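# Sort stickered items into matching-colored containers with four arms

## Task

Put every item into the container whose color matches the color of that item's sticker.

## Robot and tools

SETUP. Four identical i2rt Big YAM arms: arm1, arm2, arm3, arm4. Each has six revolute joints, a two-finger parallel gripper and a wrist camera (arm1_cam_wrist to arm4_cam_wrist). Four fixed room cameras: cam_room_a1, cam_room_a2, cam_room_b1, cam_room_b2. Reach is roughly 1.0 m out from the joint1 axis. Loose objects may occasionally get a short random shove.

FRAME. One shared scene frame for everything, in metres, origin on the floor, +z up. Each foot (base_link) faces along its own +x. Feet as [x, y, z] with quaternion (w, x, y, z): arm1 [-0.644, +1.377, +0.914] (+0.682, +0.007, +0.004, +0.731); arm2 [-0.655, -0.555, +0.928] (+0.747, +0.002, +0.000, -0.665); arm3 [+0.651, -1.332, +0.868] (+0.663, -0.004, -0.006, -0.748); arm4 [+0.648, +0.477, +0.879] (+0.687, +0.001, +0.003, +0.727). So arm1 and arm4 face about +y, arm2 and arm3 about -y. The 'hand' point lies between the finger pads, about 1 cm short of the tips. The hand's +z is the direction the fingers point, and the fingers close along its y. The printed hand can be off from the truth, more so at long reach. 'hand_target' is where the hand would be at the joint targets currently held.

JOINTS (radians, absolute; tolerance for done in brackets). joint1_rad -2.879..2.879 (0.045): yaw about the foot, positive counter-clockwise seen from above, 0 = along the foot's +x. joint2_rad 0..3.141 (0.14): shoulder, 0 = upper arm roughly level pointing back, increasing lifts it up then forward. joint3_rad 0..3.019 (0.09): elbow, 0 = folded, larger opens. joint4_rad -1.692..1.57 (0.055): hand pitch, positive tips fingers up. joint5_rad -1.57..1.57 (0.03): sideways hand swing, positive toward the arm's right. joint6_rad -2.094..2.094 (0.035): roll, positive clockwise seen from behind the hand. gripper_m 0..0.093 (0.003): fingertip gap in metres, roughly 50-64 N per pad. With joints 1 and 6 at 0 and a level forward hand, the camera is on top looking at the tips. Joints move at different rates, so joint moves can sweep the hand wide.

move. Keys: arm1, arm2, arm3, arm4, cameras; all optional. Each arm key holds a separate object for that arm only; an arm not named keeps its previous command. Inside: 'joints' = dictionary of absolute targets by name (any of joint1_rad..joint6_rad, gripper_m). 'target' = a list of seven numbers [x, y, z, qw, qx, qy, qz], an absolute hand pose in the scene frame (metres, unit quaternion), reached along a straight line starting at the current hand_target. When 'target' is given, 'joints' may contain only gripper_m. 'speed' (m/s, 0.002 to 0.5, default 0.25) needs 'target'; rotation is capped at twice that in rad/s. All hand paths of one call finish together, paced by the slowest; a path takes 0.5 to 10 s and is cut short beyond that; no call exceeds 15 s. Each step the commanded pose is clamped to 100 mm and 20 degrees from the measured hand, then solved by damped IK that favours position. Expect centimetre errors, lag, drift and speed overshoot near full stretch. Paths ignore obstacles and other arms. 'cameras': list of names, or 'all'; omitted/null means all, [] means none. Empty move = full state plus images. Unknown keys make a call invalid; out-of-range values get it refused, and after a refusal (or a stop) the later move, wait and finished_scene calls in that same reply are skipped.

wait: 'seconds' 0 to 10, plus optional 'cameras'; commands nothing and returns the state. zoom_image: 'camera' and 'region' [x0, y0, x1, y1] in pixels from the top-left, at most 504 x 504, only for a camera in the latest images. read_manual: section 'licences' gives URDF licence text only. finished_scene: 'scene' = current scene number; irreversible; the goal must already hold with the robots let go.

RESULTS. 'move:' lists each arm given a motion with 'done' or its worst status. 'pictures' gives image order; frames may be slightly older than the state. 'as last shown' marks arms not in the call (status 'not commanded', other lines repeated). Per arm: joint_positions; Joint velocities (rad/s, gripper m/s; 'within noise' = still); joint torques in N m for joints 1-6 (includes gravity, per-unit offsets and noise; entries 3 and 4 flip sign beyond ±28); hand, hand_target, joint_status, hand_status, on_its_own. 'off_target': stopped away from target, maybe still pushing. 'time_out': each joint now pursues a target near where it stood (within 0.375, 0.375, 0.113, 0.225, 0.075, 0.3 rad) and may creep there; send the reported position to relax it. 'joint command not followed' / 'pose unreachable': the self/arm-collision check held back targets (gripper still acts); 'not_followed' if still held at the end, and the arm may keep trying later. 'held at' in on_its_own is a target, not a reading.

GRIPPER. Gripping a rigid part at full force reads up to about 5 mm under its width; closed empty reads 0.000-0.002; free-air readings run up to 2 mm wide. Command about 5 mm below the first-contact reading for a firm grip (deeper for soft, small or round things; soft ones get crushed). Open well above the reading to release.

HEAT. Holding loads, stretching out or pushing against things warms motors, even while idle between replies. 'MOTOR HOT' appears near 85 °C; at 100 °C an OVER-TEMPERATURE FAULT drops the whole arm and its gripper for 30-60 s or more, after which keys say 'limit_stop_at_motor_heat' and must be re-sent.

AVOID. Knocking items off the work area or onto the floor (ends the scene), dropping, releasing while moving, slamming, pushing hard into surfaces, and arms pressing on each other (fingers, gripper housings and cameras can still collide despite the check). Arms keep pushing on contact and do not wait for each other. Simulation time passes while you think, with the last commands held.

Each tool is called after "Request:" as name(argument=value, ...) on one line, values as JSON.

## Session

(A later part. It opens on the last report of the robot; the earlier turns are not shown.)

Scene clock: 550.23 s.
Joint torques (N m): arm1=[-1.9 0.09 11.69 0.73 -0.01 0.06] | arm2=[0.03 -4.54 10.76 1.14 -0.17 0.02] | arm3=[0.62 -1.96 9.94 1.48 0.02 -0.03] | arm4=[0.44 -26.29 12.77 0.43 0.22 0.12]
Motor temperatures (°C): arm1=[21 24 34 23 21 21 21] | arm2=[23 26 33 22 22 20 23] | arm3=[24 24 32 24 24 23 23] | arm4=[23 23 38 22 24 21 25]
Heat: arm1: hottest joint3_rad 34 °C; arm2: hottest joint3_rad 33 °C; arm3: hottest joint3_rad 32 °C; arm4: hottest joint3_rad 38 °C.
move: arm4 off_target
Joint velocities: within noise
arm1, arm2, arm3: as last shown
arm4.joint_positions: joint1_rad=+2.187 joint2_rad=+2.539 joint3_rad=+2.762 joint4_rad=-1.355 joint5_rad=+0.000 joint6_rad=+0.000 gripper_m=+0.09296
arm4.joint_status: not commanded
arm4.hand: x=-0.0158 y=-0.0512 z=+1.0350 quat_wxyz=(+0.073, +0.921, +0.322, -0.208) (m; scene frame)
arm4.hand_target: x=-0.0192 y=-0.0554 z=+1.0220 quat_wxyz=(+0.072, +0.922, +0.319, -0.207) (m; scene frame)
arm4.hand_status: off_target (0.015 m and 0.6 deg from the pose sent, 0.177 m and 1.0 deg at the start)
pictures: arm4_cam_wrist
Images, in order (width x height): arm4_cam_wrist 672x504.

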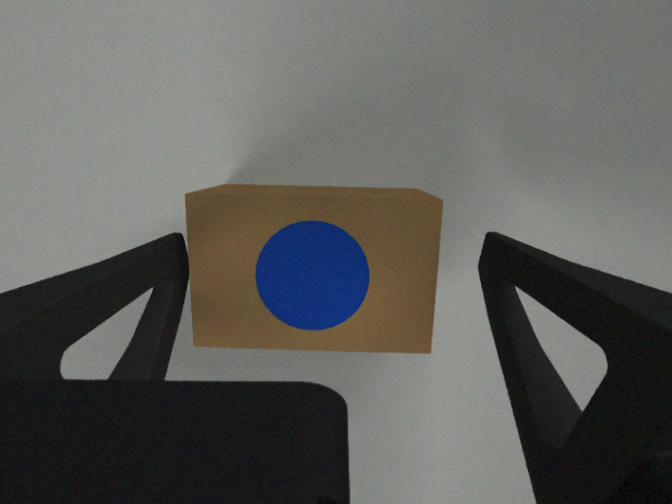

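Request:
move(arm4={"target": [-0.0165, -0.06, 1.005, 0.0708, 0.9226, 0.3194, -0.2045], "speed": 0.15}, cameras=[])

Request:
move(arm4={"joints": {"gripper_m": 0.045}}, cameras=["arm4_cam_wrist"])

Request:
move(arm4={"target": [0.02, -0.02, 1.12, 0.0708, 0.9226, 0.3194, -0.2045], "speed": 0.25}, cameras=[])

Request:
move(arm4={"target": [0.30, 0.20, 1.17, 0.0708, 0.9226, 0.3194, -0.2045], "speed": 0.4}, cameras=["arm4_cam_wrist"])

Scene clock: 558.60 s.
Joint torques (N m): arm1=[-2.14 0.38 11.73 0.88 -0.02 0] | arm2=[-0.09 -4.42 10.74 1.16 -0.17 0.03] | arm3=[0.67 -2.14 9.92 1.51 0.01 -0.02] | arm4=[1.73 -28.45 8.79 1.28 0.18 0.15]
Motor temperatures (°C): arm1=[21 24 34 23 21 21 21] | arm2=[23 26 33 22 22 20 23] | arm3=[24 24 32 23 24 23 23] | arm4=[23 24 40 22 24 21 25]
Heat: arm1: hottest joint3_rad 34 °C; arm2: hottest joint3_rad 33 °C; arm3: hottest joint3_rad 32 °C; arm4: hottest joint3_rad 40 °C.
move: arm4 off_target
Joint velocities: within noise
arm1, arm2, arm3: as last shown
arm4.joint_positions: joint1_rad=+2.187 joint2_rad=+2.539 joint3_rad=+2.723 joint4_rad=-1.318 joint5_rad=+0.003 joint6_rad=+0.002 gripper_m=+0.09296
arm4.joint_status: not commanded
arm4.hand: x=-0.0180 y=-0.0523 z=+1.0197 quat_wxyz=(+0.071, +0.921, +0.321, -0.207) (m; scene frame)
arm4.hand_target: x=-0.0161 y=-0.0597 z=+1.0049 quat_wxyz=(+0.071, +0.923, +0.320, -0.204) (m; scene frame)
arm4.hand_status: off_target (0.017 m and 0.4 deg from the pose sent, 0.031 m and 0.6 deg at the start)
pictures: none
No camera images: "cameras" was empty.

Scene clock: 559.20 s.
Joint torques (N m): arm1=[-2.84 0.79 11.71 0.87 0 0.05] | arm2=[-0.15 -4.42 10.73 1.18 -0.17 0.03] | arm3=[0.62 -2.26 9.95 1.5 0.01 -0.02] | arm4=[1.61 -28.51 8.87 1.26 0.17 0.15]
Motor temperatures (°C): arm1=[21 24 34 23 21 21 21] | arm2=[23 26 33 22 22 20 23] | arm3=[24 24 32 23 24 23 23] | arm4=[23 24 40 22 24 21 25]
Heat: arm1: hottest joint3_rad 34 °C; arm2: hottest joint3_rad 33 °C; arm3: hottest joint3_rad 32 °C; arm4: hottest joint3_rad 40 °C.
move: arm4 off_target
Joint velocities: within noise
arm1, arm2: as last shown
arm3.joint_positions: joint1_rad=-1.982 joint2_rad=+0.606 joint3_rad=+0.499 joint4_rad=-0.195 joint5_rad=+0.000 joint6_rad=-0.003 gripper_m=+0.09401
arm3.joint_status: not commanded
arm3.hand: x=+0.3372 y=-1.1428 z=+1.1526 quat_wxyz=(+0.151, -0.779, +0.214, +0.570) (m; scene frame)
arm3.hand_target: x=+0.3399 y=-1.1405 z=+1.1541 quat_wxyz=(+0.153, -0.777, +0.219, +0.570) (m; scene frame)
arm3.hand_status: not commanded
arm4.joint_positions: joint1_rad=+2.188 joint2_rad=+2.539 joint3_rad=+2.723 joint4_rad=-1.318 joint5_rad=+0.004 joint6_rad=+0.002 gripper_m=+0.06934
arm4.joint_status: gripper_m off_target (ended at +0.06937, target +0.04500)
arm4.hand: x=-0.0178 y=-0.0526 z=+1.0197 quat_wxyz=(+0.071, +0.921, +0.321, -0.207) (m; scene frame)
arm4.hand_target: x=-0.0161 y=-0.0597 z=+1.0049 quat_wxyz=(+0.071, +0.923, +0.320, -0.204) (m; scene frame)
arm4.hand_status: not commanded
pictures: arm4_cam_wrist
Images, in order (width x height): arm4_cam_wrist 672x504.

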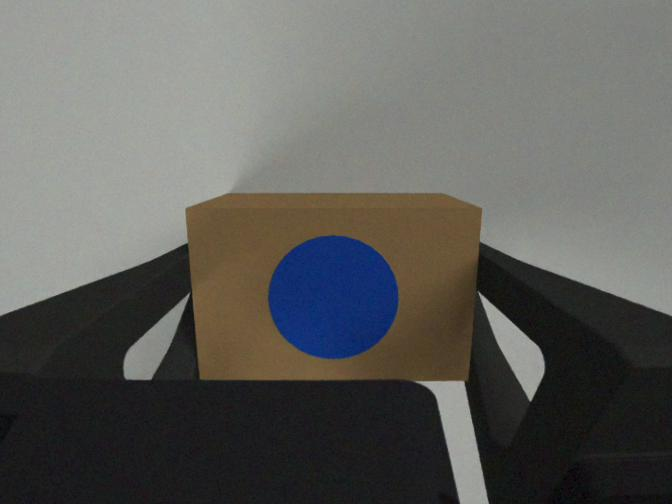

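Scene clock: 560.53 s.
Joint torques (N m): arm1=[-2.43 -0.26 11.55 0.79 0.02 0.02] | arm2=[-0.09 -4.6 10.69 1.14 -0.17 0.02] | arm3=[0.73 -2.02 9.89 1.48 0.02 -0.03] | arm4=[0.73 -26.29 8.94 0.4 -0.01 0.03]
Motor temperatures (°C): arm1=[21 24 34 23 21 21 21] | arm2=[23 26 33 22 22 20 23] | arm3=[24 24 32 23 24 23 23] | arm4=[23 24 40 22 24 21 25]
Heat: arm1: hottest joint3_rad 34 °C; arm2: hottest joint3_rad 33 °C; arm3: hottest joint3_rad 32 °C; arm4: hottest joint3_rad 40 °C.
move: arm4 off_target
Joint velocities: within noise
arm1, arm2, arm3: as last shown
arm4.joint_positions: joint1_rad=+2.188 joint2_rad=+2.314 joint3_rad=+2.592 joint4_rad=-1.396 joint5_rad=+0.004 joint6_rad=+0.002 gripper_m=+0.06934
arm4.joint_status: not commanded
arm4.hand: x=+0.0209 y=-0.0218 z=+1.1312 quat_wxyz=(+0.073, +0.920, +0.320, -0.215) (m; scene frame)
arm4.hand_target: x=+0.0201 y=-0.0200 z=+1.1201 quat_wxyz=(+0.071, +0.923, +0.319, -0.205) (m; scene frame)
arm4.hand_status: off_target (0.011 m and 1.3 deg from the pose sent, 0.112 m and 0.4 deg at the start)
pictures: none
No camera images: "cameras" was empty.

Scene clock: 562.10 s.
Joint torques (N m): arm1=[-2.37 0.15 11.77 0.83 0 0.05] | arm2=[0.03 -4.54 10.76 1.16 -0.17 0.02] | arm3=[0.67 -2.14 9.95 1.46 0.02 -0.03] | arm4=[0.73 -9.41 9.18 0.44 0.09 0.09]
Motor temperatures (°C): arm1=[21 24 34 23 21 21 21] | arm2=[23 26 33 22 22 20 23] | arm3=[24 24 32 23 24 23 23] | arm4=[23 24 40 22 24 21 25]
Heat: arm1: hottest joint3_rad 34 °C; arm2: hottest joint3_rad 33 °C; arm3: hottest joint3_rad 32 °C; arm4: hottest joint3_rad 40 °C.
move: arm4 done
Joint velocities: within noise
arm1.joint_positions: joint1_rad=-2.243 joint2_rad=+0.780 joint3_rad=+0.786 joint4_rad=-1.110 joint5_rad=-0.006 joint6_rad=+0.001 gripper_m=+0.09297
arm1.joint_status: not commanded
arm1.hand: x=-0.3987 y=+1.2111 z=+1.1376 quat_wxyz=(-0.214, -0.289, -0.931, +0.067) (m; scene frame)
arm1.hand_target: x=-0.4000 y=+1.2101 z=+1.1360 quat_wxyz=(-0.207, -0.292, -0.932, +0.065) (m; scene frame)
arm1.hand_status: not commanded
arm2, arm3: as last shown
arm4.joint_positions: joint1_rad=+2.188 joint2_rad=+1.229 joint3_rad=+1.240 joint4_rad=-1.138 joint5_rad=+0.004 joint6_rad=+0.002 gripper_m=+0.06934
arm4.joint_status: not commanded
arm4.hand: x=+0.2996 y=+0.2007 z=+1.1742 quat_wxyz=(+0.072, +0.920, +0.321, -0.211) (m; scene frame)
arm4.hand_target: x=+0.3001 y=+0.2000 z=+1.1700 quat_wxyz=(+0.071, +0.923, +0.319, -0.204) (m; scene frame)
arm4.hand_status: done (0.004 m and 0.9 deg from the pose sent, 0.359 m and 1.3 deg at the start)
pictures: arm4_cam_wrist
Images, in order (width x height): arm4_cam_wrist 672x504.

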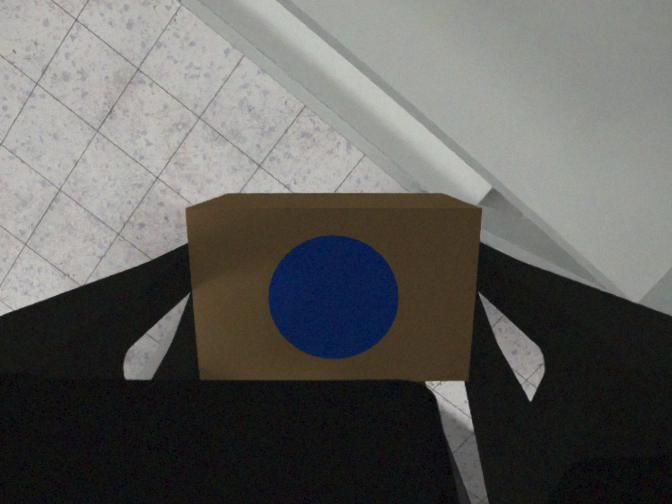

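Request:
move(arm4={"joints": {"joint1_rad": -1.782, "joint2_rad": 0.8, "joint3_rad": 0.8, "joint4_rad": -1.134, "joint5_rad": 0, "joint6_rad": 0}}, cameras=[])

Request:
move(arm4={"target": [1.165, 0.396, 0.93, 0.2158, 0.0758, 0.9734, -0.0168], "speed": 0.4}, cameras=["arm4_cam_wrist"])

Request:
move(arm4={"target": [1.165, 0.396, 0.76, 0.2158, 0.0758, 0.9734, -0.0168], "speed": 0.25}, cameras=["arm4_cam_wrist"])

Scene clock: 571.53 s.
Joint torques (N m): arm1=[-2.43 -0.03 11.69 0.73 0.01 0.07] | arm2=[0.03 -4.54 10.73 1.16 -0.17 0.03] | arm3=[0.5 -2.14 9.91 1.48 0.01 -0.02] | arm4=[0.85 -3.31 9.1 0.77 0.07 0.03]
Motor temperatures (°C): arm1=[21 24 35 23 21 21 21] | arm2=[23 26 33 22 22 20 23] | arm3=[24 24 32 23 24 23 23] | arm4=[23 24 39 22 24 21 25]
Heat: arm1: hottest joint3_rad 35 °C; arm2: hottest joint3_rad 33 °C; arm3: hottest joint3_rad 32 °C; arm4: hottest joint3_rad 39 °C.
move: arm4 done
Joint velocities: within noise
arm1, arm2, arm3: as last shown
arm4.joint_positions: joint1_rad=-1.779 joint2_rad=+0.798 joint3_rad=+0.801 joint4_rad=-1.137 joint5_rad=+0.001 joint6_rad=+0.002 gripper_m=+0.06940
arm4.joint_status: all done
arm4.hand: x=+0.9375 y=+0.4333 z=+1.1051 quat_wxyz=(-0.214, -0.075, -0.974, +0.018) (m; scene frame)
arm4.hand_target: x=+0.9381 y=+0.4325 z=+1.1047 quat_wxyz=(-0.214, -0.075, -0.974, +0.019) (m; scene frame)
arm4.hand_status: not commanded
pictures: none
No camera images: "cameras" was empty.

Scene clock: 572.90 s.
Joint torques (N m): arm1=[-1.67 -0.15 11.54 0.75 0.04 0.04] | arm2=[-0.09 -4.54 10.74 1.17 -0.17 0.02] | arm3=[0.62 -2.2 9.91 1.48 0.01 -0.02] | arm4=[0.62 -14.1 10.06 1.07 -0.07 0.02]
Motor temperatures (°C): arm1=[21 24 35 23 21 21 21] | arm2=[23 26 33 22 22 20 23] | arm3=[24 24 32 23 24 23 23] | arm4=[22 24 39 22 24 21 25]
Heat: arm1: hottest joint3_rad 35 °C; arm2: hottest joint3_rad 33 °C; arm3: hottest joint3_rad 32 °C; arm4: hottest joint3_rad 39 °C.
move: arm4 off_target
Joint velocities: within noise
arm1, arm2, arm3: as last shown
arm4.joint_positions: joint1_rad=-1.779 joint2_rad=+1.623 joint3_rad=+0.943 joint4_rad=-0.503 joint5_rad=-0.001 joint6_rad=+0.002 gripper_m=+0.06940
arm4.joint_status: not commanded
arm4.hand: x=+1.1417 y=+0.4015 z=+0.9144 quat_wxyz=(-0.190, -0.075, -0.979, +0.016) (m; scene frame)
arm4.hand_target: x=+1.1638 y=+0.3962 z=+0.9307 quat_wxyz=(-0.216, -0.076, -0.973, +0.017) (m; scene frame)
arm4.hand_status: off_target (0.029 m and 3.0 deg from the pose sent, 0.289 m and 0.3 deg at the start)
pictures: arm4_cam_wrist
Images, in order (width x height): arm4_cam_wrist 672x504.

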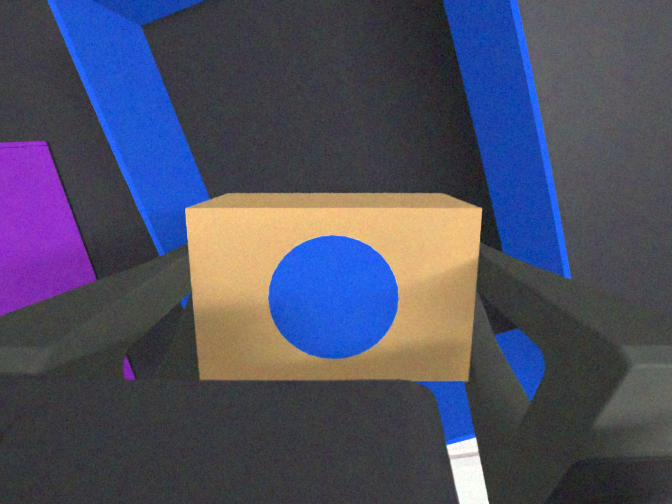

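Scene clock: 574.23 s.
Joint torques (N m): arm1=[-2.08 0.5 11.69 0.55 0 0.02] | arm2=[-0.03 -4.54 10.74 1.17 -0.17 0.01] | arm3=[0.67 -2.08 9.91 1.48 0.01 -0.01] | arm4=[0.44 -17.32 5.08 1.16 0.01 0.03]
Motor temperatures (°C): arm1=[21 24 35 23 21 21 21] | arm2=[23 26 33 22 22 20 23] | arm3=[24 24 32 23 24 23 23] | arm4=[22 24 39 22 24 21 25]
Heat: arm1: hottest joint3_rad 35 °C; arm2: hottest joint3_rad 33 °C; arm3: hottest joint3_rad 32 °C; arm4: hottest joint3_rad 39 °C.
move: arm4 done
Joint velocities: within noise
arm1, arm3: as last shown
arm2.joint_positions: joint1_rad=+2.118 joint2_rad=+0.884 joint3_rad=+0.845 joint4_rad=-1.062 joint5_rad=-0.001 joint6_rad=-0.008 gripper_m=+0.09292
arm2.joint_status: not commanded
arm2.hand: x=-0.3976 y=-0.3547 z=+1.1616 quat_wxyz=(-0.222, +0.320, -0.918, -0.077) (m; scene frame)
arm2.hand_target: x=-0.4002 y=-0.3599 z=+1.1502 quat_wxyz=(-0.205, +0.319, -0.923, -0.071) (m; scene frame)
arm2.hand_status: not commanded
arm4.joint_positions: joint1_rad=-1.779 joint2_rad=+2.003 joint3_rad=+0.905 joint4_rad=-0.054 joint5_rad=-0.001 joint6_rad=+0.002 gripper_m=+0.06940
arm4.joint_status: not commanded
arm4.hand: x=+1.1575 y=+0.3984 z=+0.7582 quat_wxyz=(-0.205, -0.075, -0.976, +0.017) (m; scene frame)
arm4.hand_target: x=+1.1650 y=+0.3960 z=+0.7602 quat_wxyz=(-0.216, -0.076, -0.973, +0.017) (m; scene frame)
arm4.hand_status: done (0.008 m and 1.2 deg from the pose sent, 0.156 m and 3.0 deg at the start)
pictures: arm4_cam_wrist
Images, in order (width x height): arm4_cam_wrist 672x504.

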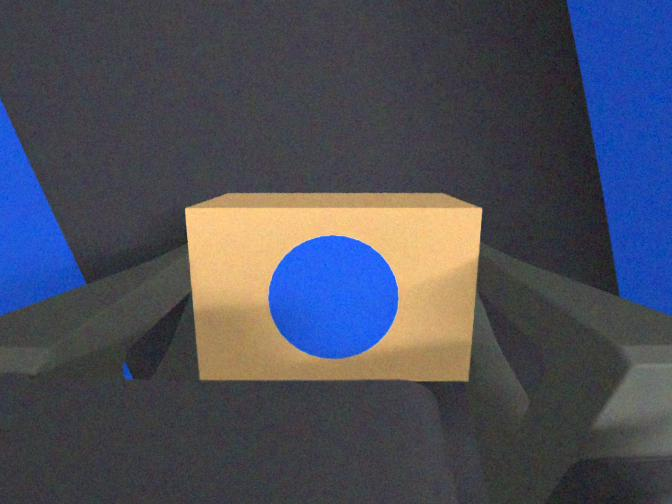

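Request:
move(arm4={"target": [1.165, 0.396, 0.738, 0.2158, 0.0758, 0.9734, -0.0168], "speed": 0.1}, cameras=[])

Request:
move(arm4={"joints": {"gripper_m": 0.093}}, cameras=[])

Request:
move(arm4={"target": [1.10, 0.405, 0.93, 0.2158, 0.0758, 0.9734, -0.0168]}, cameras=["arm4_cam_wrist"])

Scene clock: 578.93 s.
Joint torques (N m): arm1=[-2.43 0.56 11.58 0.75 -0.01 0.01] | arm2=[-0.15 -4.42 10.76 1.18 -0.16 0.03] | arm3=[0.73 -2.2 9.98 1.5 0.03 -0.02] | arm4=[0.38 -15.09 5.23 1.2 -0.02 0.01]
Motor temperatures (°C): arm1=[21 24 35 23 21 21 21] | arm2=[23 26 33 22 22 20 23] | arm3=[24 24 32 23 24 23 23] | arm4=[22 24 38 22 24 21 26]
Heat: arm1: hottest joint3_rad 35 °C; arm2: hottest joint3_rad 33 °C; arm3: hottest joint3_rad 32 °C; arm4: hottest joint3_rad 38 °C.
move: arm4 done
Joint velocities: within noise
arm1, arm2, arm3: as last shown
arm4.joint_positions: joint1_rad=-1.779 joint2_rad=+2.040 joint3_rad=+0.906 joint4_rad=+0.001 joint5_rad=-0.001 joint6_rad=+0.002 gripper_m=+0.06940
arm4.joint_status: not commanded
arm4.hand: x=+1.1602 y=+0.3980 z=+0.7453 quat_wxyz=(-0.214, -0.075, -0.974, +0.018) (m; scene frame)
arm4.hand_target: x=+1.1648 y=+0.3960 z=+0.7382 quat_wxyz=(-0.216, -0.076, -0.973, +0.017) (m; scene frame)
arm4.hand_status: done (0.009 m and 0.3 deg from the pose sent, 0.022 m and 1.2 deg at the start)
pictures: none
No camera images: "cameras" was empty.

Scene clock: 579.43 s.
Joint torques (N m): arm1=[-2.61 -0.67 11.6 0.8 -0.05 0.03] | arm2=[-0.03 -4.54 10.77 1.17 -0.16 0.04] | arm3=[0.73 -2.02 9.95 1.5 0.01 -0.02] | arm4=[1.08 -15.03 5.22 1.21 -0.01 0.01]
Motor temperatures (°C): arm1=[21 24 35 23 21 21 21] | arm2=[23 26 33 22 22 20 23] | arm3=[24 24 32 23 24 23 23] | arm4=[22 24 38 22 24 21 26]
Heat: arm1: hottest joint3_rad 35 °C; arm2: hottest joint3_rad 33 °C; arm3: hottest joint3_rad 32 °C; arm4: hottest joint3_rad 38 °C.
move: arm4 done
Joint velocities: within noise
arm1, arm2, arm3: as last shown
arm4.joint_positions: joint1_rad=-1.779 joint2_rad=+2.040 joint3_rad=+0.906 joint4_rad=+0.001 joint5_rad=-0.001 joint6_rad=+0.002 gripper_m=+0.09291
arm4.joint_status: all done
arm4.hand: x=+1.1602 y=+0.3980 z=+0.7453 quat_wxyz=(-0.214, -0.075, -0.974, +0.018) (m; scene frame)
arm4.hand_target: x=+1.1648 y=+0.3960 z=+0.7382 quat_wxyz=(-0.216, -0.076, -0.973, +0.017) (m; scene frame)
arm4.hand_status: not commanded
pictures: none
No camera images: "cameras" was empty.

Scene clock: 580.90 s.
Joint torques (N m): arm1=[-1.9 0.73 11.7 0.59 -0.03 0.04] | arm2=[-0.09 -4.42 10.74 1.18 -0.17 0.03] | arm3=[0.62 -2.14 9.95 1.48 0.02 -0.02] | arm4=[0.09 -11.93 6.99 0.28 -0.03 -0.01]
Motor temperatures (°C): arm1=[21 24 35 23 21 21 21] | arm2=[23 26 33 22 22 20 23] | arm3=[24 24 32 23 24 23 23] | arm4=[22 24 38 22 24 21 26]
Heat: arm1: hottest joint3_rad 35 °C; arm2: hottest joint3_rad 33 °C; arm3: hottest joint3_rad 32 °C; arm4: hottest joint3_rad 38 °C.
move: arm4 done
Joint velocities: within noise
arm1, arm2: as last shown
arm3.joint_positions: joint1_rad=-1.982 joint2_rad=+0.606 joint3_rad=+0.499 joint4_rad=-0.195 joint5_rad=+0.000 joint6_rad=-0.003 gripper_m=+0.09401
arm3.joint_status: not commanded
arm3.hand: x=+0.3372 y=-1.1428 z=+1.1526 quat_wxyz=(+0.151, -0.779, +0.214, +0.570) (m; scene frame)
arm3.hand_target: x=+0.3399 y=-1.1405 z=+1.1541 quat_wxyz=(+0.153, -0.777, +0.219, +0.570) (m; scene frame)
arm3.hand_status: not commanded
arm4.joint_positions: joint1_rad=-1.779 joint2_rad=+1.471 joint3_rad=+0.807 joint4_rad=-0.444 joint5_rad=-0.002 joint6_rad=+0.002 gripper_m=+0.09291
arm4.joint_status: not commanded
arm4.hand: x=+1.1050 y=+0.4075 z=+0.9359 quat_wxyz=(-0.227, -0.074, -0.971, +0.018) (m; scene frame)
arm4.hand_target: x=+1.0999 y=+0.4051 z=+0.9300 quat_wxyz=(-0.216, -0.076, -0.973, +0.017) (m; scene frame)
arm4.hand_status: done (0.008 m and 1.3 deg from the pose sent, 0.194 m and 0.3 deg at the start)
pictures: arm4_cam_wrist
Images, in order (width x height): arm4_cam_wrist 672x504.

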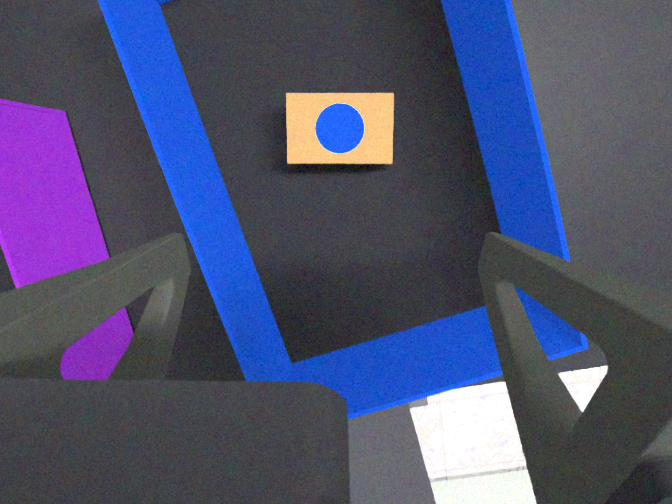

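Request:
finished_scene(scene=1)

The scene is finished: the task was done.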